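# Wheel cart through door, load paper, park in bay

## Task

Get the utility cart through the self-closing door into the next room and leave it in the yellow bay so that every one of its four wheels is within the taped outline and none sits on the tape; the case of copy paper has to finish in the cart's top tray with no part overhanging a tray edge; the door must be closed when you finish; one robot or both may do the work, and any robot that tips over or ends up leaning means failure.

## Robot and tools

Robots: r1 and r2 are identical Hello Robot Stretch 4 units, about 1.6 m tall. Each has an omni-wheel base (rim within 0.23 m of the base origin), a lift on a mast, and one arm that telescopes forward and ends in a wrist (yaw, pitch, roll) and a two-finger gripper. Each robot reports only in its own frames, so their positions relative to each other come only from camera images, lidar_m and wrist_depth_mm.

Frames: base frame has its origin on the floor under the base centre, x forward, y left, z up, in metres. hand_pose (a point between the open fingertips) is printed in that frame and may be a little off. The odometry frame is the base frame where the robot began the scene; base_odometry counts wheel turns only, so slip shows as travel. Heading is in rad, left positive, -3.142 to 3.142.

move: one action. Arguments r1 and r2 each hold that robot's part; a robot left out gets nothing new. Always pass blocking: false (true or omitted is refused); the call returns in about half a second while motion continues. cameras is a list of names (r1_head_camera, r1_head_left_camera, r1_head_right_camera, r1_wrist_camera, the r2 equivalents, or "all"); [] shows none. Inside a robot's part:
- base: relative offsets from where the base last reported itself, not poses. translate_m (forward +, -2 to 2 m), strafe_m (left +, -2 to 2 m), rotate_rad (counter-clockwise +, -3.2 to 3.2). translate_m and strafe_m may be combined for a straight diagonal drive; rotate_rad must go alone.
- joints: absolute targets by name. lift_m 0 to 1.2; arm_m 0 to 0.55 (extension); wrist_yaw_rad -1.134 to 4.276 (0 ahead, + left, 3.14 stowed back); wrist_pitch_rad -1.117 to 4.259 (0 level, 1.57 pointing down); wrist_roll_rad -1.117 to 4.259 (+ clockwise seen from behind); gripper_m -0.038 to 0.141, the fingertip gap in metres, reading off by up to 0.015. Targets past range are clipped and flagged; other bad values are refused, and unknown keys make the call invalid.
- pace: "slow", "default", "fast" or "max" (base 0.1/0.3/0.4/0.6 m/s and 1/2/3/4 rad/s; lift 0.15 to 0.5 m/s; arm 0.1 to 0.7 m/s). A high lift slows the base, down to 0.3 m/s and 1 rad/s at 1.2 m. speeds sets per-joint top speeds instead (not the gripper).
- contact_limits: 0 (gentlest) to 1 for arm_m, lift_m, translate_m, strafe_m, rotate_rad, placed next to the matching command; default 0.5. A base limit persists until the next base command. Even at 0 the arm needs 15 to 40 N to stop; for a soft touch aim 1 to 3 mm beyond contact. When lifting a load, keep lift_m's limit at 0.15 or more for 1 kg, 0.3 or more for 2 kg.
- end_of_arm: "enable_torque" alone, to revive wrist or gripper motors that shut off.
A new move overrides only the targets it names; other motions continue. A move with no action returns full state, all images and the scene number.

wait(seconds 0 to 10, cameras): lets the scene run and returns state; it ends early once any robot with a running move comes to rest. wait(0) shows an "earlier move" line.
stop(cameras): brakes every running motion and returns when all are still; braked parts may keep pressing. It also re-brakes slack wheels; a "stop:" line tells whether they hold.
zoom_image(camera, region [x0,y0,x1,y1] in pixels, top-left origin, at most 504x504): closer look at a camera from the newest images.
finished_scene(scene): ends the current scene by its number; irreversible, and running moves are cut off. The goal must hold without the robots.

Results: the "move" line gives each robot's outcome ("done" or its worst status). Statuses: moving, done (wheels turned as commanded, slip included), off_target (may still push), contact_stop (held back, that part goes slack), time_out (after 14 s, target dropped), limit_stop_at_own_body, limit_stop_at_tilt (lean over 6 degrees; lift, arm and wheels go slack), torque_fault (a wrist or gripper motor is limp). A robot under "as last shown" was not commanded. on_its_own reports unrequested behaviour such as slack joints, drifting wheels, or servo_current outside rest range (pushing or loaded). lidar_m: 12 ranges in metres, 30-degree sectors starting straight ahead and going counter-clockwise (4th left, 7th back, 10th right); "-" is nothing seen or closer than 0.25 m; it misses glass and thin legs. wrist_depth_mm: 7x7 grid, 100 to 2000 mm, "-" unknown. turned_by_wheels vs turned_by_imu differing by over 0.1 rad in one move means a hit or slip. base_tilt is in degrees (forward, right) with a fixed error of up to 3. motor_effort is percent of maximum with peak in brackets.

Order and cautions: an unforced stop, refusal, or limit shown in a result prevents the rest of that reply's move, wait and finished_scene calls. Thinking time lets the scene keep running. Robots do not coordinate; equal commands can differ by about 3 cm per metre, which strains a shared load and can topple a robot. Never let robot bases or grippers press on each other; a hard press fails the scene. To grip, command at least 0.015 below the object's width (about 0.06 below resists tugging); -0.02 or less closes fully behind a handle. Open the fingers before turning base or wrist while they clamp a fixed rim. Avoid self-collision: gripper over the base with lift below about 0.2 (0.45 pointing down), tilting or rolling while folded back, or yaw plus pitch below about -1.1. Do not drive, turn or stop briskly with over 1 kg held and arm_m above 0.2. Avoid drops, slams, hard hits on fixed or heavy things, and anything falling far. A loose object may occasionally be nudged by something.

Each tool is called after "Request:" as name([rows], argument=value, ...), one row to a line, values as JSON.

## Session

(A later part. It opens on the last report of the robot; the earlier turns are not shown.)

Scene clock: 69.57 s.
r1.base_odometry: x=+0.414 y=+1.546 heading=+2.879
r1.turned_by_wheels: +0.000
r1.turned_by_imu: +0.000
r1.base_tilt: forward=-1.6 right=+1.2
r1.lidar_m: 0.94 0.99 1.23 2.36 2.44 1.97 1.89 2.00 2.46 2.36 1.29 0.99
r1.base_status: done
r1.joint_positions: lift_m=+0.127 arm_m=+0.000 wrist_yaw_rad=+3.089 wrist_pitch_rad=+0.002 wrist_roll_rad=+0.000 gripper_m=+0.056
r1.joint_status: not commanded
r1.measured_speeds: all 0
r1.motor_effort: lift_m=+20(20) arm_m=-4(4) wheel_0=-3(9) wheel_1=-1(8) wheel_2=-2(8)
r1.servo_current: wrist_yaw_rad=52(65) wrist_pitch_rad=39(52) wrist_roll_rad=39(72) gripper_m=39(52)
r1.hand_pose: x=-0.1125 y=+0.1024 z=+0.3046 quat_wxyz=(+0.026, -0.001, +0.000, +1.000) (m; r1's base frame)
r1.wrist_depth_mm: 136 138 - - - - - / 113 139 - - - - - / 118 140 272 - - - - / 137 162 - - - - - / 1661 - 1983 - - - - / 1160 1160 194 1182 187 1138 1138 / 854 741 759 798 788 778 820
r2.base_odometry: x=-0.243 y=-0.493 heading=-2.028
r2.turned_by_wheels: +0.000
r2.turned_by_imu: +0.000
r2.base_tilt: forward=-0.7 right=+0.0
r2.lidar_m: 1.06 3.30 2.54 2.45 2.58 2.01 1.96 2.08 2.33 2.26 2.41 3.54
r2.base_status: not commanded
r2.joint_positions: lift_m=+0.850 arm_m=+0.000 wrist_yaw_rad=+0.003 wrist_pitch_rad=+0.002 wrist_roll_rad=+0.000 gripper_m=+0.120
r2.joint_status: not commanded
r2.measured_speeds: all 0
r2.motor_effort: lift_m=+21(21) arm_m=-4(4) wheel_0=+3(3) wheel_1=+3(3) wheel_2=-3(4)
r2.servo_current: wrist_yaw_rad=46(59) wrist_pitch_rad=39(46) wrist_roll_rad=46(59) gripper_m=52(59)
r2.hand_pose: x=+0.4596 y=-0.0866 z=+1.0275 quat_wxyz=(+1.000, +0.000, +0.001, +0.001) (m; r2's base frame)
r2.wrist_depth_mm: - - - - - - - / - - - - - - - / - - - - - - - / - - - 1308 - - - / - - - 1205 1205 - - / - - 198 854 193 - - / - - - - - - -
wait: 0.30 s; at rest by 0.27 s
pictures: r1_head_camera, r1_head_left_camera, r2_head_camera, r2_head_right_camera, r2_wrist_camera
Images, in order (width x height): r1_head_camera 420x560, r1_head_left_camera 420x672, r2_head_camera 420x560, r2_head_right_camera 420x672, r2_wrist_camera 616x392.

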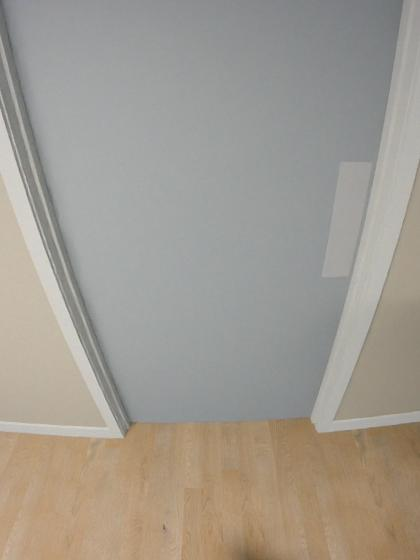

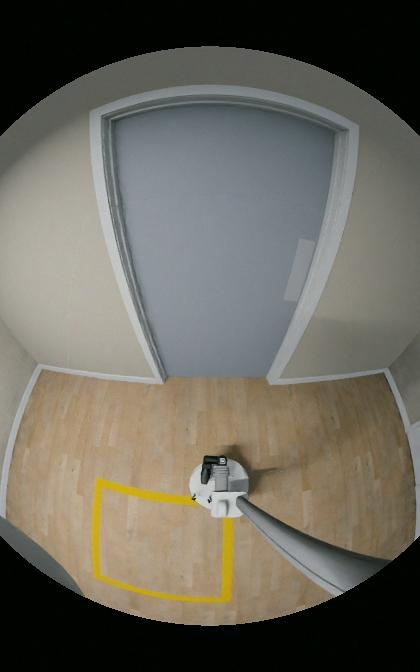

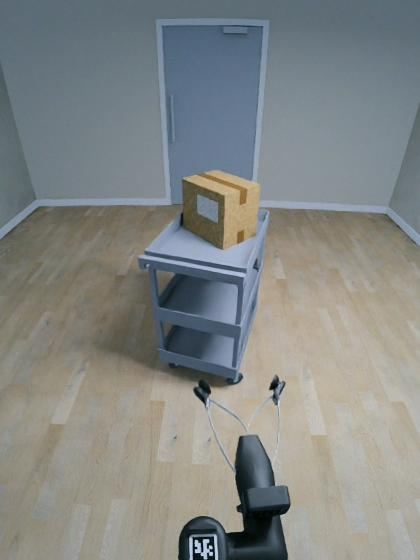

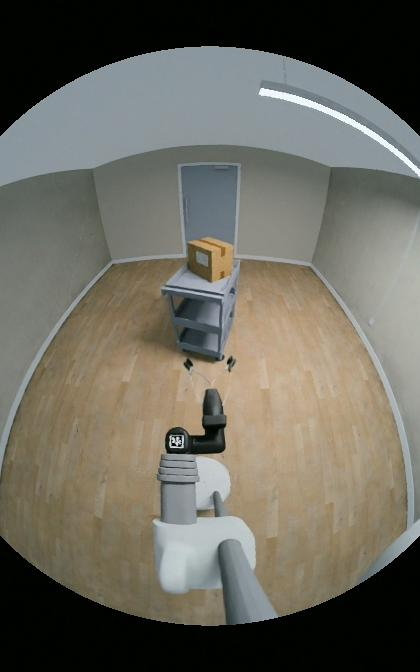

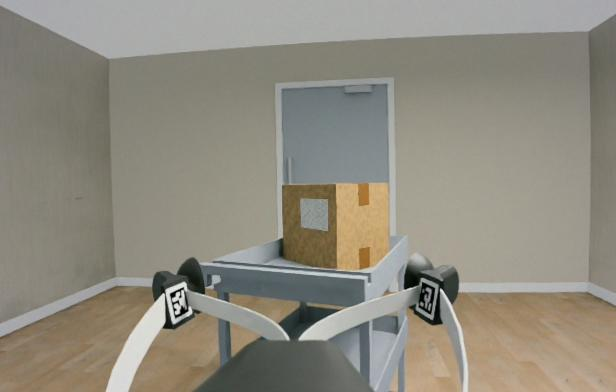

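Request:
move(blocking=false, r2={"base":{"rotate_rad":-0.26},"joints":{"wrist_roll_rad":1.57}})

Request:
wait(seconds=2)

Request:
wait(seconds=1)

Request:
move(blocking=false, r2={"base":{"strafe_m":0.33}})

Request:
wait(seconds=3)

Request:
wait(seconds=0.3, cameras=["r2_head_camera","r2_wrist_camera","r2_head_left_camera"])

Scene clock: 97.20 s.
move: r2 moving
r1: as last shown
r1.base_tilt: forward=-1.6 right=+1.3
r1.lidar_m: 0.94 0.99 1.23 2.35 2.45 2.00 1.89 1.99 2.42 2.34 1.30 1.00
r1.motor_effort: lift_m=+20(20) arm_m=-4(4) wheel_0=-3(3) wheel_1=-1(1) wheel_2=-2(2)
r1.servo_current: wrist_yaw_rad=39(59) wrist_pitch_rad=46(52) wrist_roll_rad=52(72) gripper_m=39(46)
r1.wrist_depth_mm: 136 138 - - - - - / 113 139 - - - - - / 118 140 273 - - - - / 137 162 - - - - - / 1661 - 1983 - - - - / 1205 1205 193 1205 187 1160 1138 / 842 741 741 798 788 788 820
r2.base_odometry: x=-0.243 y=-0.493 heading=-2.240
r2.turned_by_wheels: -0.212
r2.turned_by_imu: -0.206
r2.base_tilt: forward=-0.7 right=+0.1
r2.lidar_m: 1.07 1.15 2.69 2.43 2.48 2.15 1.95 1.99 2.48 2.27 2.32 2.86
r2.base_status: rotate_rad moving
r2.joint_positions: lift_m=+0.850 arm_m=+0.000 wrist_yaw_rad=+0.003 wrist_pitch_rad=+0.002 wrist_roll_rad=+0.589 gripper_m=+0.120
r2.joint_status: wrist_roll_rad moving
r2.measured_speeds: translate_m=+0.000 strafe_m=-0.002 rotate_rad=-0.470 lift_m=+0.000 arm_m=+0.000 wrist_yaw_rad=-0.001 wrist_pitch_rad=+0.000 wrist_roll_rad=+1.820
r2.motor_effort: lift_m=+21(21) arm_m=-4(4) wheel_0=+4(9) wheel_1=+5(9) wheel_2=+4(10)
r2.servo_current: wrist_yaw_rad=39(59) wrist_pitch_rad=39(39) wrist_roll_rad=91(111) gripper_m=52(59)
r2.hand_pose: x=+0.4595 y=-0.0867 z=+1.0275 quat_wxyz=(+0.957, +0.290, +0.001, +0.001) (m; r2's base frame)
r2.wrist_depth_mm: - - - - - - - / - - - - - - - / - - - - - - - / - - - - - - - / - - 1255 1205 - - - / - - 198 1060 199 1808 1576 / - - 976 - - 1618 1336
pictures: none

Scene clock: 98.20 s.
earlier move: r2 done
r1.base_odometry: x=+0.414 y=+1.546 heading=+2.879
r1.turned_by_wheels: +0.000
r1.turned_by_imu: +0.000
r1.base_tilt: forward=-1.6 right=+1.3
r1.lidar_m: 0.95 1.00 1.21 2.37 2.42 1.99 1.89 1.98 2.45 2.35 1.32 1.00
r1.base_status: not commanded
r1.joint_positions: lift_m=+0.127 arm_m=+0.000 wrist_yaw_rad=+3.089 wrist_pitch_rad=+0.002 wrist_roll_rad=+0.000 gripper_m=+0.056
r1.joint_status: not commanded
r1.measured_speeds: all 0
r1.motor_effort: lift_m=+20(20) arm_m=-4(4) wheel_0=-3(3) wheel_1=-1(1) wheel_2=-2(2)
r1.servo_current: wrist_yaw_rad=59(65) wrist_pitch_rad=39(52) wrist_roll_rad=65(72) gripper_m=39(46)
r1.hand_pose: x=-0.1125 y=+0.1024 z=+0.3046 quat_wxyz=(+0.026, -0.001, +0.000, +1.000) (m; r1's base frame)
r1.wrist_depth_mm: 136 138 - - - - - / 113 139 - - - - - / 117 140 273 - - - - / 137 162 - - - - - / 1661 - 1983 - - - - / 1182 1205 194 1182 187 1182 1118 / 842 741 759 798 798 768 820
r2.base_odometry: x=-0.243 y=-0.493 heading=-2.287
r2.turned_by_wheels: -0.047
r2.turned_by_imu: -0.046
r2.base_tilt: forward=-0.7 right=+0.1
r2.lidar_m: 1.05 1.13 2.78 2.44 2.47 2.20 1.96 1.95 2.39 2.26 2.28 2.82
r2.base_status: done
r2.joint_positions: lift_m=+0.850 arm_m=+0.000 wrist_yaw_rad=+0.003 wrist_pitch_rad=+0.002 wrist_roll_rad=+1.568 gripper_m=+0.120
r2.joint_status: all done
r2.measured_speeds: all 0
r2.motor_effort: lift_m=+21(21) arm_m=-4(4) wheel_0=+4(9) wheel_1=+4(9) wheel_2=+5(10)
r2.servo_current: wrist_yaw_rad=39(59) wrist_pitch_rad=46(46) wrist_roll_rad=46(111) gripper_m=46(59)
r2.hand_pose: x=+0.4595 y=-0.0867 z=+1.0275 quat_wxyz=(+0.708, +0.706, +0.001, +0.000) (m; r2's base frame)
r2.wrist_depth_mm: - - - - - - 1397 / - - - - - - 1430 / - - - - - - 1464 / - - - - - - 1464 / - - - - - 1464 1308 / - - 199 1182 195 878 - / - - - - - 917 -
wait: 1.00 of 2 s (r2 has come to rest)
pictures: none

Scene clock: 99.20 s.
r1.base_odometry: x=+0.414 y=+1.546 heading=+2.879
r1.turned_by_wheels: +0.000
r1.turned_by_imu: +0.000
r1.base_tilt: forward=-1.6 right=+1.2
r1.lidar_m: 0.94 0.99 1.22 2.36 2.44 2.00 1.87 1.99 2.46 2.34 1.31 0.99
r1.base_status: not commanded
r1.joint_positions: lift_m=+0.127 arm_m=+0.000 wrist_yaw_rad=+3.089 wrist_pitch_rad=+0.002 wrist_roll_rad=+0.000 gripper_m=+0.056
r1.joint_status: not commanded
r1.measured_speeds: all 0
r1.motor_effort: lift_m=+20(20) arm_m=-4(4) wheel_0=-2(3) wheel_1=-1(1) wheel_2=-2(2)
r1.servo_current: wrist_yaw_rad=39(65) wrist_pitch_rad=46(52) wrist_roll_rad=52(72) gripper_m=39(46)
r1.hand_pose: x=-0.1125 y=+0.1024 z=+0.3046 quat_wxyz=(+0.026, -0.001, +0.000, +1.000) (m; r1's base frame)
r1.wrist_depth_mm: 136 138 - - - - - / 113 139 - - - - - / 118 140 273 - - - - / 137 162 - - - - - / 1708 - 1921 - - - - / 1205 1205 194 1205 188 1160 1182 / 842 750 750 798 788 778 820
r2.base_odometry: x=-0.243 y=-0.493 heading=-2.287
r2.turned_by_wheels: +0.000
r2.turned_by_imu: +0.000
r2.base_tilt: forward=-0.7 right=+0.1
r2.lidar_m: 1.05 1.11 2.78 2.43 2.48 2.17 1.95 1.97 2.38 2.24 2.30 2.77
r2.base_status: done
r2.joint_positions: lift_m=+0.850 arm_m=+0.000 wrist_yaw_rad=+0.003 wrist_pitch_rad=+0.002 wrist_roll_rad=+1.568 gripper_m=+0.120
r2.joint_status: all done
r2.measured_speeds: all 0
r2.motor_effort: lift_m=+21(21) arm_m=-4(4) wheel_0=+3(9) wheel_1=+4(9) wheel_2=+5(10)
r2.servo_current: wrist_yaw_rad=52(59) wrist_pitch_rad=46(46) wrist_roll_rad=46(111) gripper_m=46(59)
r2.hand_pose: x=+0.4595 y=-0.0867 z=+1.0275 quat_wxyz=(+0.708, +0.706, +0.001, +0.000) (m; r2's base frame)
r2.wrist_depth_mm: - - - - - - 1397 / - - - - - - 1366 / - - - - - - 1397 / - - - - - - 1430 / - - - - - 1464 1281 / - - 198 1138 196 904 - / - - - - - 917 -
wait: 1.00 s; at rest by 0.27 s
pictures: none

Scene clock: 99.70 s.
move: r2 moving
r1: as last shown
r1.base_tilt: forward=-1.6 right=+1.3
r1.lidar_m: 0.93 0.96 1.23 2.35 2.43 2.00 1.90 1.99 2.45 2.34 1.32 1.00
r1.motor_effort: lift_m=+20(20) arm_m=-4(4) wheel_0=-3(3) wheel_1=+0(1) wheel_2=-2(2)
r1.servo_current: wrist_yaw_rad=46(65) wrist_pitch_rad=46(46) wrist_roll_rad=52(52) gripper_m=39(52)
r1.wrist_depth_mm: 136 139 - - - - - / 113 139 - - - - - / 118 139 272 - - - - / 137 161 - - - - - / 1661 - - - - - - / 1205 1182 193 1182 187 1182 1118 / 842 741 759 798 788 768 809
r2.base_odometry: x=-0.215 y=-0.517 heading=-2.287
r2.turned_by_wheels: +0.000
r2.turned_by_imu: +0.000
r2.base_tilt: forward=-0.6 right=+0.1
r2.lidar_m: 1.05 1.14 2.72 2.40 2.43 2.18 1.95 1.97 2.43 2.31 2.34 2.86
r2.base_status: strafe_m moving
r2.joint_positions: lift_m=+0.850 arm_m=+0.000 wrist_yaw_rad=+0.003 wrist_pitch_rad=+0.002 wrist_roll_rad=+1.568 gripper_m=+0.120
r2.joint_status: not commanded
r2.measured_speeds: translate_m=-0.001 strafe_m=+0.139 rotate_rad=+0.007 lift_m=+0.000 arm_m=+0.000 wrist_yaw_rad=+0.000 wrist_pitch_rad=+0.000 wrist_roll_rad=+0.000
r2.motor_effort: lift_m=+21(21) arm_m=-4(4) wheel_0=-8(12) wheel_1=+11(13) wheel_2=-1(4)
r2.servo_current: wrist_yaw_rad=39(52) wrist_pitch_rad=39(46) wrist_roll_rad=52(59) gripper_m=46(59)
r2.hand_pose: x=+0.4595 y=-0.0867 z=+1.0275 quat_wxyz=(+0.708, +0.706, +0.001, +0.000) (m; r2's base frame)
r2.wrist_depth_mm: - - - - - - 1366 / - - - - - - 1430 / - - - - - - 1430 / - - - - - - 1464 / - - - - 1281 1308 1281 / - - 199 1138 198 891 - / - - - - - 917 -
pictures: none

Scene clock: 101.63 s.
earlier move: r2 done
r1.base_odometry: x=+0.414 y=+1.546 heading=+2.879
r1.turned_by_wheels: +0.000
r1.turned_by_imu: +0.000
r1.base_tilt: forward=-1.6 right=+1.2
r1.lidar_m: 0.96 0.97 1.26 2.36 2.46 2.00 1.87 1.98 2.47 2.35 1.31 0.99
r1.base_status: not commanded
r1.joint_positions: lift_m=+0.127 arm_m=+0.000 wrist_yaw_rad=+3.089 wrist_pitch_rad=+0.002 wrist_roll_rad=+0.000 gripper_m=+0.056
r1.joint_status: not commanded
r1.measured_speeds: all 0
r1.motor_effort: lift_m=+20(20) arm_m=-4(4) wheel_0=-2(3) wheel_1=+0(1) wheel_2=-2(2)
r1.servo_current: wrist_yaw_rad=52(65) wrist_pitch_rad=46(52) wrist_roll_rad=39(72) gripper_m=46(52)
r1.hand_pose: x=-0.1125 y=+0.1024 z=+0.3046 quat_wxyz=(+0.026, -0.001, +0.000, +1.000) (m; r1's base frame)
r1.wrist_depth_mm: 136 139 - - - - - / 113 139 - - - - - / 117 140 273 - - - - / 137 162 - - - - - / 1708 - 1983 - - - - / 1182 1205 194 1182 187 1118 1160 / 842 750 750 798 798 768 820
r2.base_odometry: x=+0.006 y=-0.710 heading=-2.287
r2.turned_by_wheels: +0.000
r2.turned_by_imu: +0.000
r2.base_tilt: forward=-0.6 right=+0.1
r2.lidar_m: 1.05 3.78 2.41 2.11 2.14 2.24 2.01 2.02 2.49 2.58 2.60 3.21
r2.base_status: done
r2.joint_positions: lift_m=+0.850 arm_m=+0.000 wrist_yaw_rad=+0.003 wrist_pitch_rad=+0.002 wrist_roll_rad=+1.568 gripper_m=+0.120
r2.joint_status: not commanded
r2.measured_speeds: all 0
r2.motor_effort: lift_m=+21(21) arm_m=-4(4) wheel_0=-2(14) wheel_1=+2(13) wheel_2=+0(4)
r2.servo_current: wrist_yaw_rad=39(59) wrist_pitch_rad=39(46) wrist_roll_rad=59(59) gripper_m=52(59)
r2.hand_pose: x=+0.4595 y=-0.0867 z=+1.0275 quat_wxyz=(+0.708, +0.706, +0.001, +0.000) (m; r2's base frame)
r2.wrist_depth_mm: - - - - - - 1397 / - - - - - - 1430 / - - - - - 1863 1397 / - - - 1182 1160 891 - / - - - 1281 904 904 - / - - 198 - 200 931 1499 / - - - - - - 1430
wait: 1.93 of 3 s (r2 has come to rest)
pictures: none

Scene clock: 101.93 s.
r1.base_odometry: x=+0.414 y=+1.546 heading=+2.879
r1.turned_by_wheels: +0.000
r1.turned_by_imu: +0.000
r1.base_tilt: forward=-1.6 right=+1.2
r1.lidar_m: 0.95 0.99 1.22 2.36 2.45 2.00 1.89 2.01 2.43 2.33 1.31 0.98
r1.base_status: not commanded
r1.joint_positions: lift_m=+0.127 arm_m=+0.000 wrist_yaw_rad=+3.089 wrist_pitch_rad=+0.002 wrist_roll_rad=+0.000 gripper_m=+0.056
r1.joint_status: not commanded
r1.measured_speeds: all 0
r1.motor_effort: lift_m=+20(20) arm_m=-4(4) wheel_0=-3(3) wheel_1=+0(1) wheel_2=-2(2)
r1.servo_current: wrist_yaw_rad=46(65) wrist_pitch_rad=46(52) wrist_roll_rad=46(72) gripper_m=46(52)
r1.hand_pose: x=-0.1125 y=+0.1024 z=+0.3046 quat_wxyz=(+0.026, -0.001, +0.000, +1.000) (m; r1's base frame)
r1.wrist_depth_mm: 136 138 - - - - - / 113 139 - - - - - / 117 140 272 - - - - / 137 162 - - - - - / 1618 - 1983 - - - - / 1182 1205 193 1182 187 1160 1138 / 842 741 750 798 798 778 809
r2.base_odometry: x=+0.006 y=-0.710 heading=-2.287
r2.turned_by_wheels: +0.000
r2.turned_by_imu: +0.000
r2.base_tilt: forward=-0.7 right=+0.0
r2.lidar_m: 1.03 3.78 2.42 2.10 2.13 2.26 2.01 2.01 2.49 2.59 2.61 3.18
r2.base_status: done
r2.joint_positions: lift_m=+0.850 arm_m=+0.000 wrist_yaw_rad=+0.003 wrist_pitch_rad=+0.002 wrist_roll_rad=+1.568 gripper_m=+0.120
r2.joint_status: not commanded
r2.measured_speeds: all 0
r2.motor_effort: lift_m=+21(21) arm_m=-4(4) wheel_0=-2(14) wheel_1=+2(13) wheel_2=+0(4)
r2.servo_current: wrist_yaw_rad=46(59) wrist_pitch_rad=46(46) wrist_roll_rad=46(59) gripper_m=52(59)
r2.hand_pose: x=+0.4595 y=-0.0867 z=+1.0275 quat_wxyz=(+0.708, +0.706, +0.001, +0.000) (m; r2's base frame)
r2.wrist_depth_mm: - - - - - - 1397 / - - - - - - 1397 / - - - - - 1921 1397 / - - - 1160 1138 904 - / - - - 1281 904 917 - / - - 198 - 200 931 1499 / - - - - - - 1464
wait: 0.30 s; at rest by 0.27 s
pictures: r2_head_camera, r2_head_left_camera, r2_wrist_camera
Images, in order (width x height): r2_head_camera 420x560, r2_head_left_camera 420x672, r2_wrist_camera 616x392.

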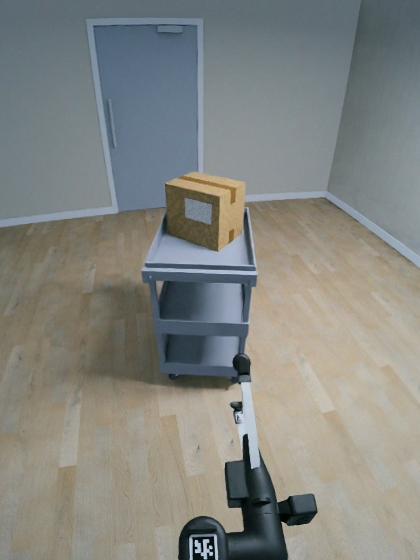

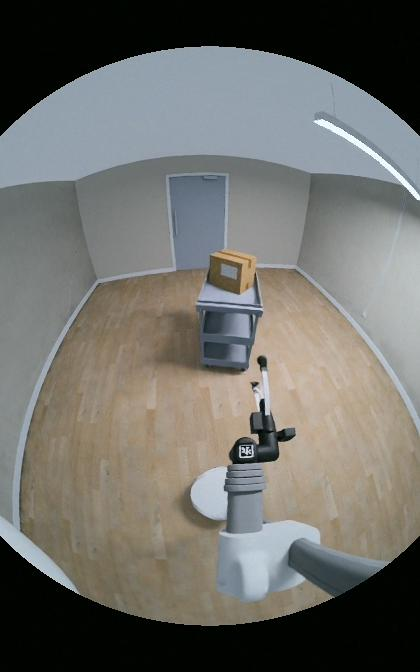

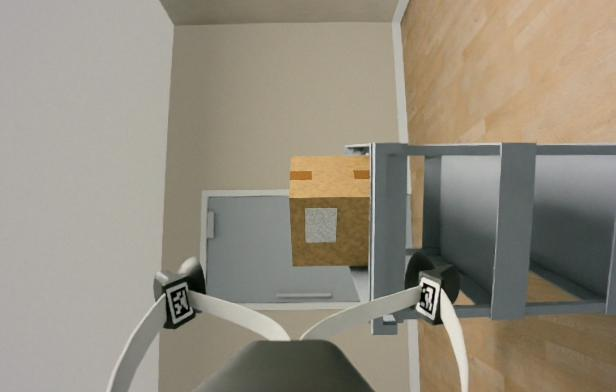

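Request:
move(blocking=false, r2={"base":{"translate_m":0.32,"strafe_m":0.05},"joints":{"lift_m":0.67}})

Request:
wait(seconds=4)

Request:
wait(seconds=0.3, cameras=["r2_head_camera","r2_wrist_camera"])

Scene clock: 113.00 s.
move: r2 moving
r1: as last shown
r1.base_tilt: forward=-1.6 right=+1.3
r1.lidar_m: 0.96 1.00 1.23 2.37 2.44 1.99 1.90 1.96 2.41 2.33 1.31 1.00
r1.motor_effort: lift_m=+20(20) arm_m=-4(4) wheel_0=-2(3) wheel_1=+0(1) wheel_2=-2(2)
r1.servo_current: wrist_yaw_rad=39(72) wrist_pitch_rad=46(46) wrist_roll_rad=52(65) gripper_m=39(46)
r1.wrist_depth_mm: 136 139 - - - - - / 113 139 - - - - - / 117 140 273 - - - - / 137 162 - - - - - / 1708 - 1983 - - - - / 1182 1182 195 1182 187 1160 1118 / 854 750 759 798 788 778 820
r2.base_odometry: x=-0.011 y=-0.737 heading=-2.287
r2.turned_by_wheels: +0.000
r2.turned_by_imu: +0.001
r2.base_tilt: forward=-0.7 right=+0.1
r2.lidar_m: 1.04 3.79 2.40 2.12 2.13 2.30 2.03 2.07 2.50 2.59 2.62 3.17
r2.base_status: translate_m moving; strafe_m moving
r2.joint_positions: lift_m=+0.812 arm_m=+0.000 wrist_yaw_rad=+0.003 wrist_pitch_rad=+0.002 wrist_roll_rad=+1.568 gripper_m=+0.120
r2.joint_status: lift_m moving
r2.measured_speeds: translate_m=+0.121 strafe_m=+0.018 rotate_rad=-0.001 lift_m=-0.146 arm_m=+0.000 wrist_yaw_rad=+0.000 wrist_pitch_rad=+0.000 wrist_roll_rad=+0.000
r2.motor_effort: lift_m=+13(19) arm_m=-4(4) wheel_0=+7(7) wheel_1=+9(9) wheel_2=-13(13)
r2.servo_current: wrist_yaw_rad=65(65) wrist_pitch_rad=46(46) wrist_roll_rad=52(65) gripper_m=46(52)
r2.hand_pose: x=+0.4595 y=-0.0867 z=+0.9901 quat_wxyz=(+0.708, +0.706, +0.001, +0.000) (m; r2's base frame)
r2.wrist_depth_mm: - - - - - 1983 1366 / - - - - - - 1397 / - - - - - 1921 1366 / - - - 1138 866 854 - / - - - 1229 866 891 - / - - 199 - 200 904 1397 / - - - - - - 1366
pictures: none

Scene clock: 115.07 s.
earlier move: r2 done
r1.base_odometry: x=+0.414 y=+1.546 heading=+2.879
r1.turned_by_wheels: +0.000
r1.turned_by_imu: +0.000
r1.base_tilt: forward=-1.6 right=+1.3
r1.lidar_m: 0.95 0.99 1.24 2.35 2.47 1.99 1.90 1.99 2.46 2.36 1.29 0.99
r1.base_status: not commanded
r1.joint_positions: lift_m=+0.127 arm_m=+0.000 wrist_yaw_rad=+3.089 wrist_pitch_rad=+0.002 wrist_roll_rad=+0.000 gripper_m=+0.056
r1.joint_status: not commanded
r1.measured_speeds: all 0
r1.motor_effort: lift_m=+20(20) arm_m=-4(4) wheel_0=-3(3) wheel_1=+0(1) wheel_2=-2(2)
r1.servo_current: wrist_yaw_rad=46(72) wrist_pitch_rad=46(52) wrist_roll_rad=39(65) gripper_m=39(46)
r1.hand_pose: x=-0.1125 y=+0.1024 z=+0.3046 quat_wxyz=(+0.026, -0.001, +0.000, +1.000) (m; r1's base frame)
r1.wrist_depth_mm: 136 138 - - - - - / 113 139 - - - - - / 117 139 273 - - - - / 137 162 - - - - - / 1661 - 1921 - - - - / 1182 1205 194 1182 187 1138 1160 / 842 741 759 798 798 768 809
r2.base_odometry: x=-0.166 y=-0.984 heading=-2.287
r2.turned_by_wheels: +0.000
r2.turned_by_imu: +0.000
r2.base_tilt: forward=-0.7 right=+0.1
r2.lidar_m: 0.74 3.49 2.40 2.13 2.17 2.61 2.33 2.36 2.86 2.59 2.60 0.77
r2.base_status: done
r2.joint_positions: lift_m=+0.670 arm_m=+0.000 wrist_yaw_rad=+0.003 wrist_pitch_rad=+0.002 wrist_roll_rad=+1.568 gripper_m=+0.120
r2.joint_status: all done
r2.measured_speeds: all 0
r2.motor_effort: lift_m=+14(19) arm_m=-4(4) wheel_0=+3(10) wheel_1=+3(10) wheel_2=-4(14)
r2.servo_current: wrist_yaw_rad=46(65) wrist_pitch_rad=39(46) wrist_roll_rad=46(65) gripper_m=52(59)
r2.hand_pose: x=+0.4595 y=-0.0867 z=+0.8481 quat_wxyz=(+0.708, +0.706, +0.001, +0.000) (m; r2's base frame)
r2.wrist_depth_mm: - - - - - 1661 1160 / - - - - - 1576 1098 / - - - 580 - 574 - / - - 842 597 - 585 - / - - 960 597 - 597 - / - - 198 603 214 609 1182 / - - - - - 1576 1182
wait: 2.07 of 4 s (r2 has come to rest)
pictures: none

Scene clock: 115.37 s.
r1.base_odometry: x=+0.414 y=+1.546 heading=+2.879
r1.turned_by_wheels: +0.000
r1.turned_by_imu: +0.000
r1.base_tilt: forward=-1.6 right=+1.3
r1.lidar_m: 0.95 1.00 1.23 2.36 2.46 1.98 1.89 1.97 2.44 2.35 1.29 1.00
r1.base_status: not commanded
r1.joint_positions: lift_m=+0.127 arm_m=+0.000 wrist_yaw_rad=+3.089 wrist_pitch_rad=+0.002 wrist_roll_rad=+0.000 gripper_m=+0.056
r1.joint_status: not commanded
r1.measured_speeds: all 0
r1.motor_effort: lift_m=+20(20) arm_m=-4(4) wheel_0=-3(3) wheel_1=+0(1) wheel_2=-2(2)
r1.servo_current: wrist_yaw_rad=46(72) wrist_pitch_rad=46(52) wrist_roll_rad=33(65) gripper_m=46(46)
r1.hand_pose: x=-0.1125 y=+0.1024 z=+0.3046 quat_wxyz=(+0.026, -0.001, +0.000, +1.000) (m; r1's base frame)
r1.wrist_depth_mm: 136 138 - - - - - / 113 139 - - - - - / 118 140 272 - - - - / 137 162 - - - - - / 1661 - 1983 - - - - / 1182 1205 193 1182 187 1138 1138 / 842 750 750 809 798 778 820
r2.base_odometry: x=-0.166 y=-0.984 heading=-2.287
r2.turned_by_wheels: +0.000
r2.turned_by_imu: +0.000
r2.base_tilt: forward=-0.6 right=+0.1
r2.lidar_m: 0.74 3.49 2.39 2.13 2.13 2.62 2.34 2.34 2.86 2.57 2.61 0.77
r2.base_status: done
r2.joint_positions: lift_m=+0.670 arm_m=+0.000 wrist_yaw_rad=+0.003 wrist_pitch_rad=+0.002 wrist_roll_rad=+1.568 gripper_m=+0.120
r2.joint_status: all done
r2.measured_speeds: all 0
r2.motor_effort: lift_m=+14(19) arm_m=-4(4) wheel_0=+3(10) wheel_1=+3(10) wheel_2=-4(14)
r2.servo_current: wrist_yaw_rad=39(65) wrist_pitch_rad=39(46) wrist_roll_rad=46(65) gripper_m=46(59)
r2.hand_pose: x=+0.4595 y=-0.0867 z=+0.8481 quat_wxyz=(+0.708, +0.706, +0.001, +0.000) (m; r2's base frame)
r2.wrist_depth_mm: - - - - - 1661 1182 / - - - - - 1576 1098 / - - - 574 - 569 - / - - 854 585 - 585 - / - - 960 597 - 597 - / - - 198 597 214 609 1160 / - - - - - 1618 1182
wait: 0.30 s; at rest by 0.27 s
pictures: r2_head_camera, r2_wrist_camera
Images, in order (width x height): r2_head_camera 420x560, r2_wrist_camera 616x392.

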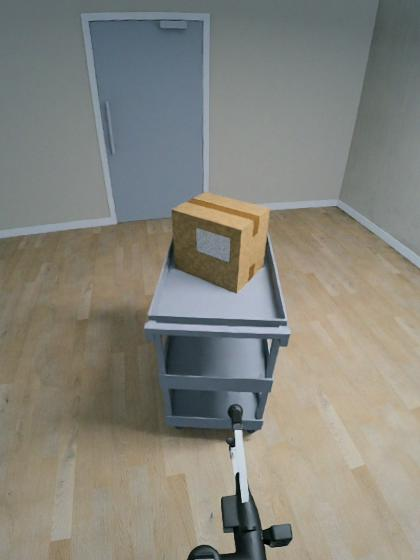

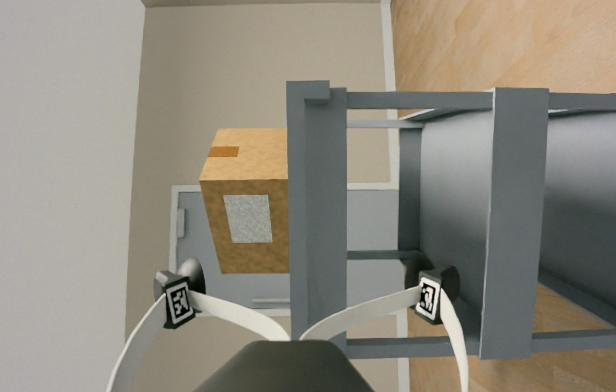

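Request:
move(blocking=false, r2={"base":{"translate_m":0.2},"joints":{"lift_m":0.683,"arm_m":0.09}})

Request:
wait(seconds=3)

Request:
wait(seconds=1, cameras=["r2_head_camera","r2_wrist_camera"])

Scene clock: 136.13 s.
move: r2 moving
r1: as last shown
r1.lidar_m: 0.95 0.99 1.24 2.37 2.44 1.98 1.89 1.98 2.44 2.34 1.30 1.00
r1.servo_current: wrist_yaw_rad=33(65) wrist_pitch_rad=39(46) wrist_roll_rad=33(59) gripper_m=39(46)
r1.wrist_depth_mm: 136 138 - - - - - / 114 139 - - - - - / 118 140 272 - - - - / 137 161 - - - - - / 1708 - 1983 - - - - / 1160 1182 193 1182 187 1160 1138 / 842 759 759 798 798 778 820
r2.base_odometry: x=-0.187 y=-1.008 heading=-2.287
r2.turned_by_wheels: +0.000
r2.turned_by_imu: +0.001
r2.base_tilt: forward=-0.7 right=+0.1
r2.lidar_m: 0.72 3.47 2.39 2.16 2.15 2.65 2.36 2.37 2.89 2.59 2.60 0.73
r2.base_status: translate_m moving
r2.joint_positions: lift_m=+0.683 arm_m=+0.050 wrist_yaw_rad=+0.002 wrist_pitch_rad=+0.002 wrist_roll_rad=+1.568 gripper_m=+0.120
r2.joint_status: lift_m moving; arm_m moving
r2.measured_speeds: translate_m=+0.121 strafe_m=+0.000 rotate_rad=-0.007 lift_m=+0.000 arm_m=+0.183 wrist_yaw_rad=+0.000 wrist_pitch_rad=+0.000 wrist_roll_rad=+0.000
r2.motor_effort: lift_m=+24(24) arm_m=+4(14) wheel_0=+10(10) wheel_1=+9(9) wheel_2=-12(13)
r2.servo_current: wrist_yaw_rad=39(52) wrist_pitch_rad=46(46) wrist_roll_rad=52(52) gripper_m=46(52)
r2.hand_pose: x=+0.5096 y=-0.0867 z=+0.8605 quat_wxyz=(+0.708, +0.706, +0.001, +0.000) (m; r2's base frame)
r2.wrist_depth_mm: - - - - - 1708 1182 / - - - 500 - 1618 496 / - - - 500 - - 504 / - - 768 517 1118 - 512 / - - 866 525 1098 - 521 / - - 199 535 200 530 535 / - - - - - 554 544
pictures: none

Scene clock: 137.70 s.
earlier move: r2 done
r1.base_odometry: x=+0.414 y=+1.546 heading=+2.879
r1.turned_by_wheels: +0.000
r1.turned_by_imu: +0.000
r1.base_tilt: forward=-1.6 right=+1.3
r1.lidar_m: 0.95 0.98 1.23 2.35 2.45 2.00 1.90 1.99 2.44 2.31 1.33 0.99
r1.base_status: not commanded
r1.joint_positions: lift_m=+0.127 arm_m=+0.000 wrist_yaw_rad=+3.089 wrist_pitch_rad=+0.002 wrist_roll_rad=+0.000 gripper_m=+0.056
r1.joint_status: not commanded
r1.measured_speeds: all 0
r1.motor_effort: lift_m=+20(20) arm_m=-4(4) wheel_0=-3(3) wheel_1=+0(1) wheel_2=-2(2)
r1.servo_current: wrist_yaw_rad=46(65) wrist_pitch_rad=46(52) wrist_roll_rad=46(72) gripper_m=46(52)
r1.hand_pose: x=-0.1125 y=+0.1024 z=+0.3046 quat_wxyz=(+0.026, -0.001, +0.000, +1.000) (m; r1's base frame)
r1.wrist_depth_mm: 136 139 - - - - - / 113 139 - - - - - / 118 140 273 - - - - / 137 162 - - - - - / 1708 - 1983 - - - - / 1205 1182 194 1205 188 1138 1138 / 854 750 750 798 798 778 820
r2.base_odometry: x=-0.297 y=-1.135 heading=-2.287
r2.turned_by_wheels: +0.000
r2.turned_by_imu: +0.001
r2.base_tilt: forward=-0.7 right=+0.1
r2.lidar_m: 0.57 0.63 2.44 2.18 2.21 2.69 2.53 2.54 2.84 2.54 2.56 0.57
r2.base_status: done
r2.joint_positions: lift_m=+0.683 arm_m=+0.090 wrist_yaw_rad=+0.002 wrist_pitch_rad=+0.002 wrist_roll_rad=+1.568 gripper_m=+0.120
r2.joint_status: all done
r2.measured_speeds: all 0
r2.motor_effort: lift_m=+21(24) arm_m=+7(14) wheel_0=+4(10) wheel_1=+4(9) wheel_2=-4(13)
r2.servo_current: wrist_yaw_rad=46(59) wrist_pitch_rad=33(46) wrist_roll_rad=52(59) gripper_m=52(59)
r2.hand_pose: x=+0.5493 y=-0.0867 z=+0.8605 quat_wxyz=(+0.708, +0.706, +0.001, +0.000) (m; r2's base frame)
r2.wrist_depth_mm: - - - 224 282 301 285 / - - - 283 285 1661 - / - - 585 234 290 - - / - - 535 238 297 - - / - - 591 300 301 - - / - - 200 245 200 - - / - - - - - 1708 -
wait: 1.57 of 3 s (r2 has come to rest)
pictures: none

Scene clock: 138.70 s.
r1.base_odometry: x=+0.414 y=+1.546 heading=+2.879
r1.turned_by_wheels: +0.000
r1.turned_by_imu: +0.000
r1.base_tilt: forward=-1.6 right=+1.3
r1.lidar_m: 0.95 0.99 1.25 2.37 2.43 1.98 1.88 1.98 2.44 2.37 1.31 1.00
r1.base_status: not commanded
r1.joint_positions: lift_m=+0.127 arm_m=+0.000 wrist_yaw_rad=+3.089 wrist_pitch_rad=+0.002 wrist_roll_rad=+0.000 gripper_m=+0.056
r1.joint_status: not commanded
r1.measured_speeds: all 0
r1.motor_effort: lift_m=+20(20) arm_m=-4(4) wheel_0=-3(3) wheel_1=-1(1) wheel_2=-2(2)
r1.servo_current: wrist_yaw_rad=52(65) wrist_pitch_rad=39(52) wrist_roll_rad=39(72) gripper_m=39(52)
r1.hand_pose: x=-0.1125 y=+0.1024 z=+0.3046 quat_wxyz=(+0.026, -0.001, +0.000, +1.000) (m; r1's base frame)
r1.wrist_depth_mm: 136 138 - - - - - / 113 139 - - - - - / 118 139 273 - - - - / 137 162 - - - - - / 1661 - 1983 - - - - / 1182 1205 193 1205 187 1138 1160 / 854 741 759 809 788 778 820
r2.base_odometry: x=-0.297 y=-1.135 heading=-2.287
r2.turned_by_wheels: +0.000
r2.turned_by_imu: +0.000
r2.base_tilt: forward=-0.7 right=+0.1
r2.lidar_m: 0.56 0.62 2.46 2.19 2.19 2.70 2.53 2.55 2.85 2.53 2.57 0.56
r2.base_status: done
r2.joint_positions: lift_m=+0.683 arm_m=+0.090 wrist_yaw_rad=+0.002 wrist_pitch_rad=+0.002 wrist_roll_rad=+1.568 gripper_m=+0.120
r2.joint_status: all done
r2.measured_speeds: all 0
r2.motor_effort: lift_m=+21(24) arm_m=+7(14) wheel_0=+4(10) wheel_1=+4(9) wheel_2=-4(13)
r2.servo_current: wrist_yaw_rad=46(59) wrist_pitch_rad=39(46) wrist_roll_rad=52(59) gripper_m=52(59)
r2.hand_pose: x=+0.5493 y=-0.0867 z=+0.8605 quat_wxyz=(+0.708, +0.706, +0.001, +0.000) (m; r2's base frame)
r2.wrist_depth_mm: - - - 224 283 303 286 / - - - 283 287 1708 - / - - 591 233 293 - - / - - 530 237 294 - - / - - 585 300 301 - - / - - 200 246 200 - - / - - - - - 1756 -
wait: 1.00 s; at rest by 0.27 s
pictures: r2_head_camera, r2_wrist_camera
Images, in order (width x height): r2_head_camera 420x560, r2_wrist_camera 616x392.

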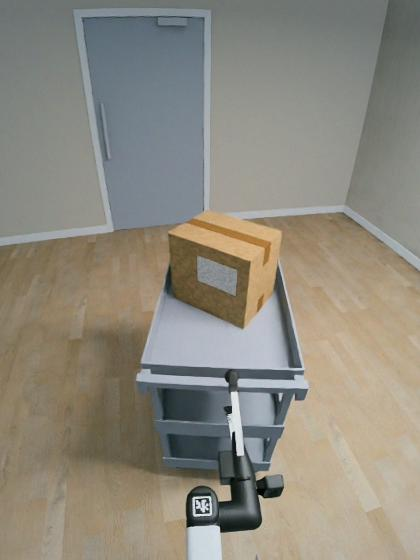

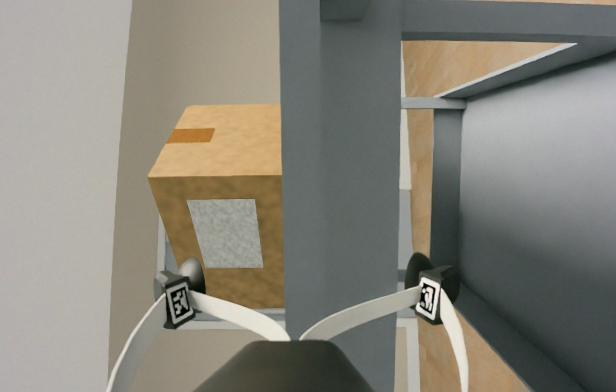

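Request:
move(blocking=false, r2={"joints":{"arm_m":0.125},"contact_limits":{"arm_m":0.1}})

Request:
wait(seconds=1.5, cameras=["r2_wrist_camera"])

Request:
move(blocking=false, r2={"joints":{"gripper_m":-0.025}})

Request:
wait(seconds=2.5)

Request:
wait(seconds=0.5, cameras=["r2_wrist_camera","r2_head_camera"])

Scene clock: 149.80 s.
move: r2 moving
r1: as last shown
r1.lidar_m: 0.96 0.98 1.24 2.34 2.44 1.99 1.88 1.99 2.44 2.33 1.30 1.00
r1.motor_effort: lift_m=+20(20) arm_m=-4(4) wheel_0=-3(3) wheel_1=+0(1) wheel_2=-2(2)
r1.servo_current: wrist_yaw_rad=33(65) wrist_pitch_rad=33(46) wrist_roll_rad=39(52) gripper_m=46(46)
r1.wrist_depth_mm: 136 138 - - - - - / 113 139 - - - - - / 117 140 273 - - - - / 137 162 - - - - - / 1708 - 1983 - - - - / 1160 1205 193 1182 187 1160 1118 / 842 741 750 798 798 768 820
r2.base_odometry: x=-0.297 y=-1.135 heading=-2.287
r2.turned_by_wheels: +0.000
r2.turned_by_imu: +0.000
r2.base_tilt: forward=-0.7 right=+0.1
r2.lidar_m: 0.56 0.64 2.46 2.20 2.17 2.71 2.51 2.55 2.84 2.56 2.54 0.56
r2.base_status: not commanded
r2.joint_positions: lift_m=+0.683 arm_m=+0.123 wrist_yaw_rad=+0.002 wrist_pitch_rad=+0.002 wrist_roll_rad=+1.568 gripper_m=+0.120
r2.joint_status: arm_m moving
r2.measured_speeds: translate_m=+0.000 strafe_m=+0.000 rotate_rad=+0.000 lift_m=+0.000 arm_m=+0.042 wrist_yaw_rad=+0.000 wrist_pitch_rad=+0.000 wrist_roll_rad=+0.000
r2.motor_effort: lift_m=+21(21) arm_m=+9(9) wheel_0=+4(5) wheel_1=+4(4) wheel_2=-4(5)
r2.servo_current: wrist_yaw_rad=52(52) wrist_pitch_rad=39(46) wrist_roll_rad=52(52) gripper_m=52(52)
r2.contact_limits: arm_m 0.1
r2.hand_pose: x=+0.5827 y=-0.0867 z=+0.8605 quat_wxyz=(+0.708, +0.706, +0.001, +0.000) (m; r2's base frame)
r2.wrist_depth_mm: - - - 195 250 1576 1182 / - - - 198 255 1576 - / - - 549 202 259 854 - / - - 504 206 265 878 - / - - 554 210 270 - - / - - 200 212 200 - - / - - - - - 1808 -
pictures: none

Scene clock: 150.17 s.
earlier move: r2 done
r1.base_odometry: x=+0.414 y=+1.546 heading=+2.879
r1.turned_by_wheels: +0.000
r1.turned_by_imu: +0.000
r1.base_tilt: forward=-1.6 right=+1.3
r1.lidar_m: 0.93 0.99 1.23 2.36 2.45 2.02 1.89 1.99 2.44 2.34 1.31 1.00
r1.base_status: not commanded
r1.joint_positions: lift_m=+0.127 arm_m=+0.000 wrist_yaw_rad=+3.089 wrist_pitch_rad=+0.002 wrist_roll_rad=+0.000 gripper_m=+0.056
r1.joint_status: not commanded
r1.measured_speeds: all 0
r1.motor_effort: lift_m=+20(20) arm_m=-4(4) wheel_0=-2(3) wheel_1=-1(1) wheel_2=-2(2)
r1.servo_current: wrist_yaw_rad=52(65) wrist_pitch_rad=39(52) wrist_roll_rad=46(59) gripper_m=39(46)
r1.hand_pose: x=-0.1125 y=+0.1024 z=+0.3046 quat_wxyz=(+0.026, -0.001, +0.000, +1.000) (m; r1's base frame)
r1.wrist_depth_mm: 137 139 - - - - - / 113 139 - - - - - / 118 140 273 - - - - / 137 161 - - - - - / 1661 - 1983 - - - - / 1182 1229 194 1205 188 1160 1138 / 831 741 759 798 798 768 831
r2.base_odometry: x=-0.297 y=-1.135 heading=-2.287
r2.turned_by_wheels: +0.000
r2.turned_by_imu: +0.000
r2.base_tilt: forward=-0.7 right=+0.1
r2.lidar_m: 0.55 0.60 2.45 2.20 2.18 2.70 2.52 2.57 2.84 2.53 2.56 0.58
r2.base_status: not commanded
r2.joint_positions: lift_m=+0.683 arm_m=+0.125 wrist_yaw_rad=+0.002 wrist_pitch_rad=+0.002 wrist_roll_rad=+1.568 gripper_m=+0.120
r2.joint_status: all done
r2.measured_speeds: all 0
r2.motor_effort: lift_m=+21(21) arm_m=+7(9) wheel_0=+4(5) wheel_1=+4(5) wheel_2=-4(5)
r2.servo_current: wrist_yaw_rad=33(52) wrist_pitch_rad=39(46) wrist_roll_rad=46(52) gripper_m=52(52)
r2.contact_limits: arm_m 0.1
r2.hand_pose: x=+0.5843 y=-0.0867 z=+0.8605 quat_wxyz=(+0.708, +0.706, +0.001, +0.000) (m; r2's base frame)
r2.wrist_depth_mm: - - - 191 247 1537 1160 / - - - 195 251 1576 - / - - 544 198 256 854 - / - - 500 202 263 866 - / - - 549 206 265 866 - / - - 200 208 200 - - / - - - - - 1756 -
wait: 0.37 of 1.5 s (r2 has come to rest)
pictures: r2_wrist_camera
Images, in order (width x height): r2_wrist_camera 616x392.

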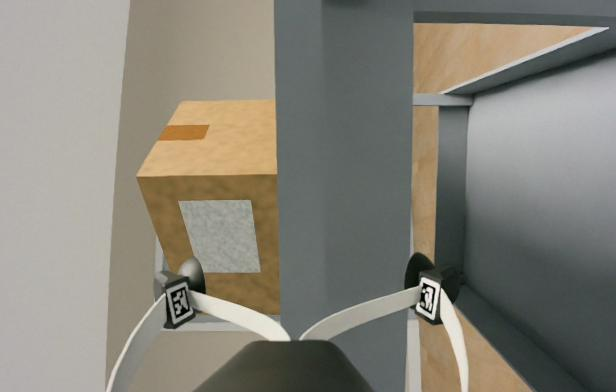

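Scene clock: 150.67 s.
move: r2 moving
r1: as last shown
r1.lidar_m: 0.95 0.99 1.22 2.35 2.44 2.00 1.87 1.98 2.43 2.34 1.32 1.01
r1.motor_effort: lift_m=+20(20) arm_m=-4(4) wheel_0=-3(3) wheel_1=+0(1) wheel_2=-2(2)
r1.servo_current: wrist_yaw_rad=46(52) wrist_pitch_rad=39(46) wrist_roll_rad=52(59) gripper_m=39(46)
r1.wrist_depth_mm: 136 139 - - - - - / 113 139 - - - - - / 118 140 273 - - - - / 137 162 - - - - - / 1661 - 1983 - - - - / 1205 1205 193 1205 188 1138 1138 / 842 750 759 798 788 768 820
r2.base_odometry: x=-0.297 y=-1.135 heading=-2.287
r2.turned_by_wheels: +0.000
r2.turned_by_imu: +0.000
r2.base_tilt: forward=-0.6 right=+0.1
r2.lidar_m: 0.55 0.65 2.46 2.20 2.20 2.70 2.54 2.56 2.84 2.55 2.56 0.56
r2.base_status: not commanded
r2.joint_positions: lift_m=+0.683 arm_m=+0.125 wrist_yaw_rad=+0.002 wrist_pitch_rad=+0.002 wrist_roll_rad=+1.568 gripper_m=+0.106
r2.joint_status: gripper_m moving
r2.measured_speeds: all 0
r2.motor_effort: lift_m=+21(21) arm_m=+7(7) wheel_0=+4(4) wheel_1=+4(5) wheel_2=-5(5)
r2.servo_current: wrist_yaw_rad=46(46) wrist_pitch_rad=46(46) wrist_roll_rad=39(65) gripper_m=98(98)
r2.contact_limits: arm_m 0.1
r2.hand_pose: x=+0.5843 y=-0.0867 z=+0.8605 quat_wxyz=(+0.708, +0.706, +0.001, +0.000) (m; r2's base frame)
r2.wrist_depth_mm: - - - 191 247 1537 1205 / - - - 196 252 1576 - / - - 549 199 256 842 - / - - 500 202 260 854 - / - - 549 206 265 878 - / - - 196 209 191 - - / - - - - - 1708 -
pictures: none

Scene clock: 152.37 s.
earlier move: r2 done
r1.base_odometry: x=+0.414 y=+1.546 heading=+2.879
r1.turned_by_wheels: +0.000
r1.turned_by_imu: +0.000
r1.base_tilt: forward=-1.6 right=+1.3
r1.lidar_m: 0.95 0.99 1.24 2.36 2.43 1.99 1.89 1.99 2.46 2.35 1.33 1.00
r1.base_status: not commanded
r1.joint_positions: lift_m=+0.127 arm_m=+0.000 wrist_yaw_rad=+3.089 wrist_pitch_rad=+0.002 wrist_roll_rad=+0.000 gripper_m=+0.056
r1.joint_status: not commanded
r1.measured_speeds: all 0
r1.motor_effort: lift_m=+20(20) arm_m=-4(4) wheel_0=-3(3) wheel_1=+0(1) wheel_2=-2(2)
r1.servo_current: wrist_yaw_rad=39(65) wrist_pitch_rad=46(52) wrist_roll_rad=52(65) gripper_m=39(46)
r1.hand_pose: x=-0.1125 y=+0.1024 z=+0.3046 quat_wxyz=(+0.026, -0.001, +0.000, +1.000) (m; r1's base frame)
r1.wrist_depth_mm: 137 139 - - - - - / 113 139 - - - - - / 118 140 271 - - - - / 137 162 - - - - - / 1661 - 1863 - - - - / 1182 1205 194 1182 188 1160 1160 / 831 750 759 798 788 778 831
r2.base_odometry: x=-0.297 y=-1.135 heading=-2.287
r2.turned_by_wheels: +0.000
r2.turned_by_imu: +0.000
r2.base_tilt: forward=-0.7 right=+0.0
r2.lidar_m: 0.55 0.59 2.45 2.19 2.20 2.71 2.52 2.55 2.85 2.55 2.56 0.57
r2.base_status: not commanded
r2.joint_positions: lift_m=+0.683 arm_m=+0.125 wrist_yaw_rad=+0.002 wrist_pitch_rad=+0.002 wrist_roll_rad=+1.568 gripper_m=-0.023
r2.joint_status: all done
r2.measured_speeds: all 0
r2.motor_effort: lift_m=+21(21) arm_m=+5(7) wheel_0=+4(4) wheel_1=+4(5) wheel_2=-3(5)
r2.servo_current: wrist_yaw_rad=39(59) wrist_pitch_rad=39(46) wrist_roll_rad=39(65) gripper_m=143(273)
r2.contact_limits: arm_m 0.1
r2.hand_pose: x=+0.5844 y=-0.0867 z=+0.8605 quat_wxyz=(+0.708, +0.706, +0.001, +0.000) (m; r2's base frame)
r2.wrist_depth_mm: - - - 182 237 1661 1042 / - - - 186 242 820 - / - - 535 189 249 831 - / - - 492 194 253 866 - / - - 559 198 258 878 - / - - 187 201 178 - - / - - - - - 1618 -
wait: 1.70 of 2.5 s (r2 has come to rest)
pictures: none

Scene clock: 152.87 s.
r1.base_odometry: x=+0.414 y=+1.546 heading=+2.879
r1.turned_by_wheels: +0.000
r1.turned_by_imu: +0.000
r1.base_tilt: forward=-1.6 right=+1.3
r1.lidar_m: 0.93 0.98 1.24 2.37 2.44 1.99 1.90 2.00 2.44 2.34 1.31 1.01
r1.base_status: not commanded
r1.joint_positions: lift_m=+0.127 arm_m=+0.000 wrist_yaw_rad=+3.089 wrist_pitch_rad=+0.002 wrist_roll_rad=+0.000 gripper_m=+0.056
r1.joint_status: not commanded
r1.measured_speeds: all 0
r1.motor_effort: lift_m=+20(20) arm_m=-4(4) wheel_0=-3(3) wheel_1=-1(1) wheel_2=-2(2)
r1.servo_current: wrist_yaw_rad=65(65) wrist_pitch_rad=46(52) wrist_roll_rad=59(65) gripper_m=46(46)
r1.hand_pose: x=-0.1125 y=+0.1024 z=+0.3046 quat_wxyz=(+0.026, -0.001, +0.000, +1.000) (m; r1's base frame)
r1.wrist_depth_mm: 136 139 - - - - - / 113 139 - - - - - / 117 140 271 - - - - / 137 162 - - - - - / 1708 - 1983 - - - - / 1205 1182 194 1205 187 1160 1160 / 842 750 759 798 788 778 820
r2.base_odometry: x=-0.297 y=-1.135 heading=-2.287
r2.turned_by_wheels: +0.000
r2.turned_by_imu: +0.000
r2.base_tilt: forward=-0.6 right=+0.0
r2.lidar_m: 0.56 0.62 2.43 2.19 2.19 2.71 2.52 2.53 2.84 2.56 2.57 0.54
r2.base_status: not commanded
r2.joint_positions: lift_m=+0.683 arm_m=+0.125 wrist_yaw_rad=+0.002 wrist_pitch_rad=+0.002 wrist_roll_rad=+1.568 gripper_m=-0.023
r2.joint_status: all done
r2.measured_speeds: all 0
r2.motor_effort: lift_m=+21(21) arm_m=+5(7) wheel_0=+4(4) wheel_1=+4(5) wheel_2=-3(5)
r2.servo_current: wrist_yaw_rad=52(59) wrist_pitch_rad=39(46) wrist_roll_rad=39(65) gripper_m=137(273)
r2.contact_limits: arm_m 0.1
r2.hand_pose: x=+0.5844 y=-0.0867 z=+0.8605 quat_wxyz=(+0.708, +0.706, +0.001, +0.000) (m; r2's base frame)
r2.wrist_depth_mm: - - - 182 237 1661 1060 / - - - 186 243 831 - / - - 530 189 248 831 - / - - 488 194 253 854 - / - - 564 198 257 891 - / - - 187 200 178 - - / - - - - - 1618 -
wait: 0.50 s; at rest by 0.27 s
pictures: r2_head_camera, r2_wrist_camera
Images, in order (width x height): r2_head_camera 420x560, r2_wrist_camera 616x392.

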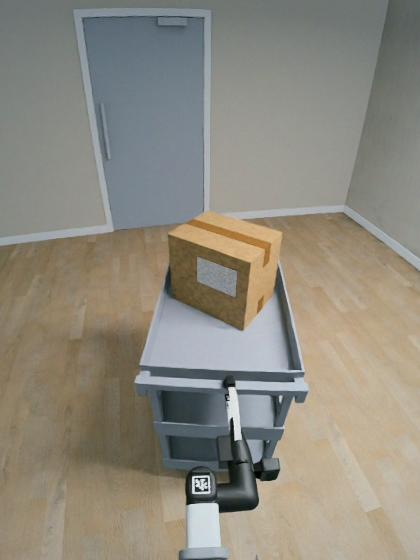

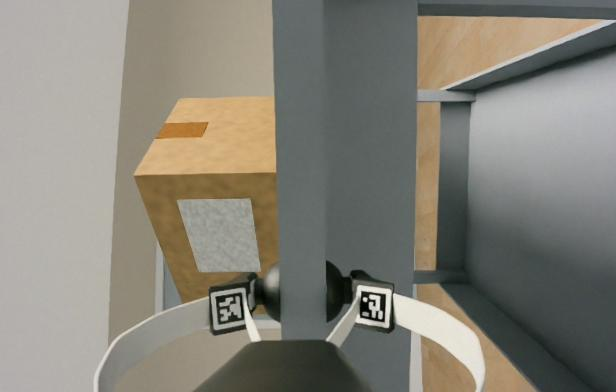

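Request:
move(blocking=false, r2={"base":{"translate_m":-0.6,"strafe_m":-0.15},"pace":"slow","contact_limits":{"translate_m":0.8,"strafe_m":0.8}})

Request:
wait(seconds=9, cameras=["r2_head_camera"])

Request:
wait(seconds=0.3, cameras=["r2_head_camera","r2_head_left_camera","r2_wrist_camera"])

r2: "contact_limits": translate_m and strafe_m are given together and make one move, which takes one limit: state it under one of them only
Scene clock: 166.73 s.
r1.base_odometry: x=+0.414 y=+1.546 heading=+2.879
r1.turned_by_wheels: +0.000
r1.turned_by_imu: +0.000
r1.base_tilt: forward=-1.6 right=+1.2
r1.lidar_m: 0.95 1.00 1.23 2.36 2.43 2.00 1.88 1.97 2.43 2.33 1.29 0.99
r1.base_status: not commanded
r1.joint_positions: lift_m=+0.127 arm_m=+0.000 wrist_yaw_rad=+3.089 wrist_pitch_rad=+0.002 wrist_roll_rad=+0.000 gripper_m=+0.056
r1.joint_status: not commanded
r1.measured_speeds: all 0
r1.motor_effort: lift_m=+20(20) arm_m=-4(4) wheel_0=-2(3) wheel_1=+0(1) wheel_2=-2(2)
r1.servo_current: wrist_yaw_rad=39(65) wrist_pitch_rad=46(52) wrist_roll_rad=46(65) gripper_m=33(46)
r1.hand_pose: x=-0.1125 y=+0.1024 z=+0.3046 quat_wxyz=(+0.026, -0.001, +0.000, +1.000) (m; r1's base frame)
r1.wrist_depth_mm: 136 139 - - - - - / 113 139 - - - - - / 118 139 273 - - - - / 137 162 - - - - - / 1661 - 1921 - - - - / 1182 1205 194 1205 187 1160 1160 / 842 750 750 809 809 768 820
r2.base_odometry: x=-0.297 y=-1.135 heading=-2.287
r2.turned_by_wheels: +0.000
r2.turned_by_imu: +0.000
r2.base_tilt: forward=-0.7 right=+0.1
r2.lidar_m: 0.54 0.62 2.42 2.21 2.21 2.73 2.52 2.56 2.83 2.55 2.59 0.56
r2.base_status: not commanded
r2.joint_positions: lift_m=+0.683 arm_m=+0.125 wrist_yaw_rad=+0.002 wrist_pitch_rad=+0.002 wrist_roll_rad=+1.568 gripper_m=-0.023
r2.joint_status: all done
r2.measured_speeds: all 0
r2.motor_effort: lift_m=+21(21) arm_m=+5(7) wheel_0=+4(4) wheel_1=+4(5) wheel_2=-3(5)
r2.servo_current: wrist_yaw_rad=46(59) wrist_pitch_rad=39(46) wrist_roll_rad=39(65) gripper_m=143(273)
r2.contact_limits: arm_m 0.1
r2.hand_pose: x=+0.5844 y=-0.0867 z=+0.8605 quat_wxyz=(+0.708, +0.706, +0.001, +0.000) (m; r2's base frame)
r2.wrist_depth_mm: - - - 182 239 1708 1042 / - - - 185 242 831 - / - - 535 190 248 831 - / - - 488 193 253 866 - / - - 559 198 258 878 - / - - 186 201 179 - - / - - - - - 1618 -
pictures: none

not run: a call was refused earlier in this reply.

not run: a call was refused earlier in this reply.


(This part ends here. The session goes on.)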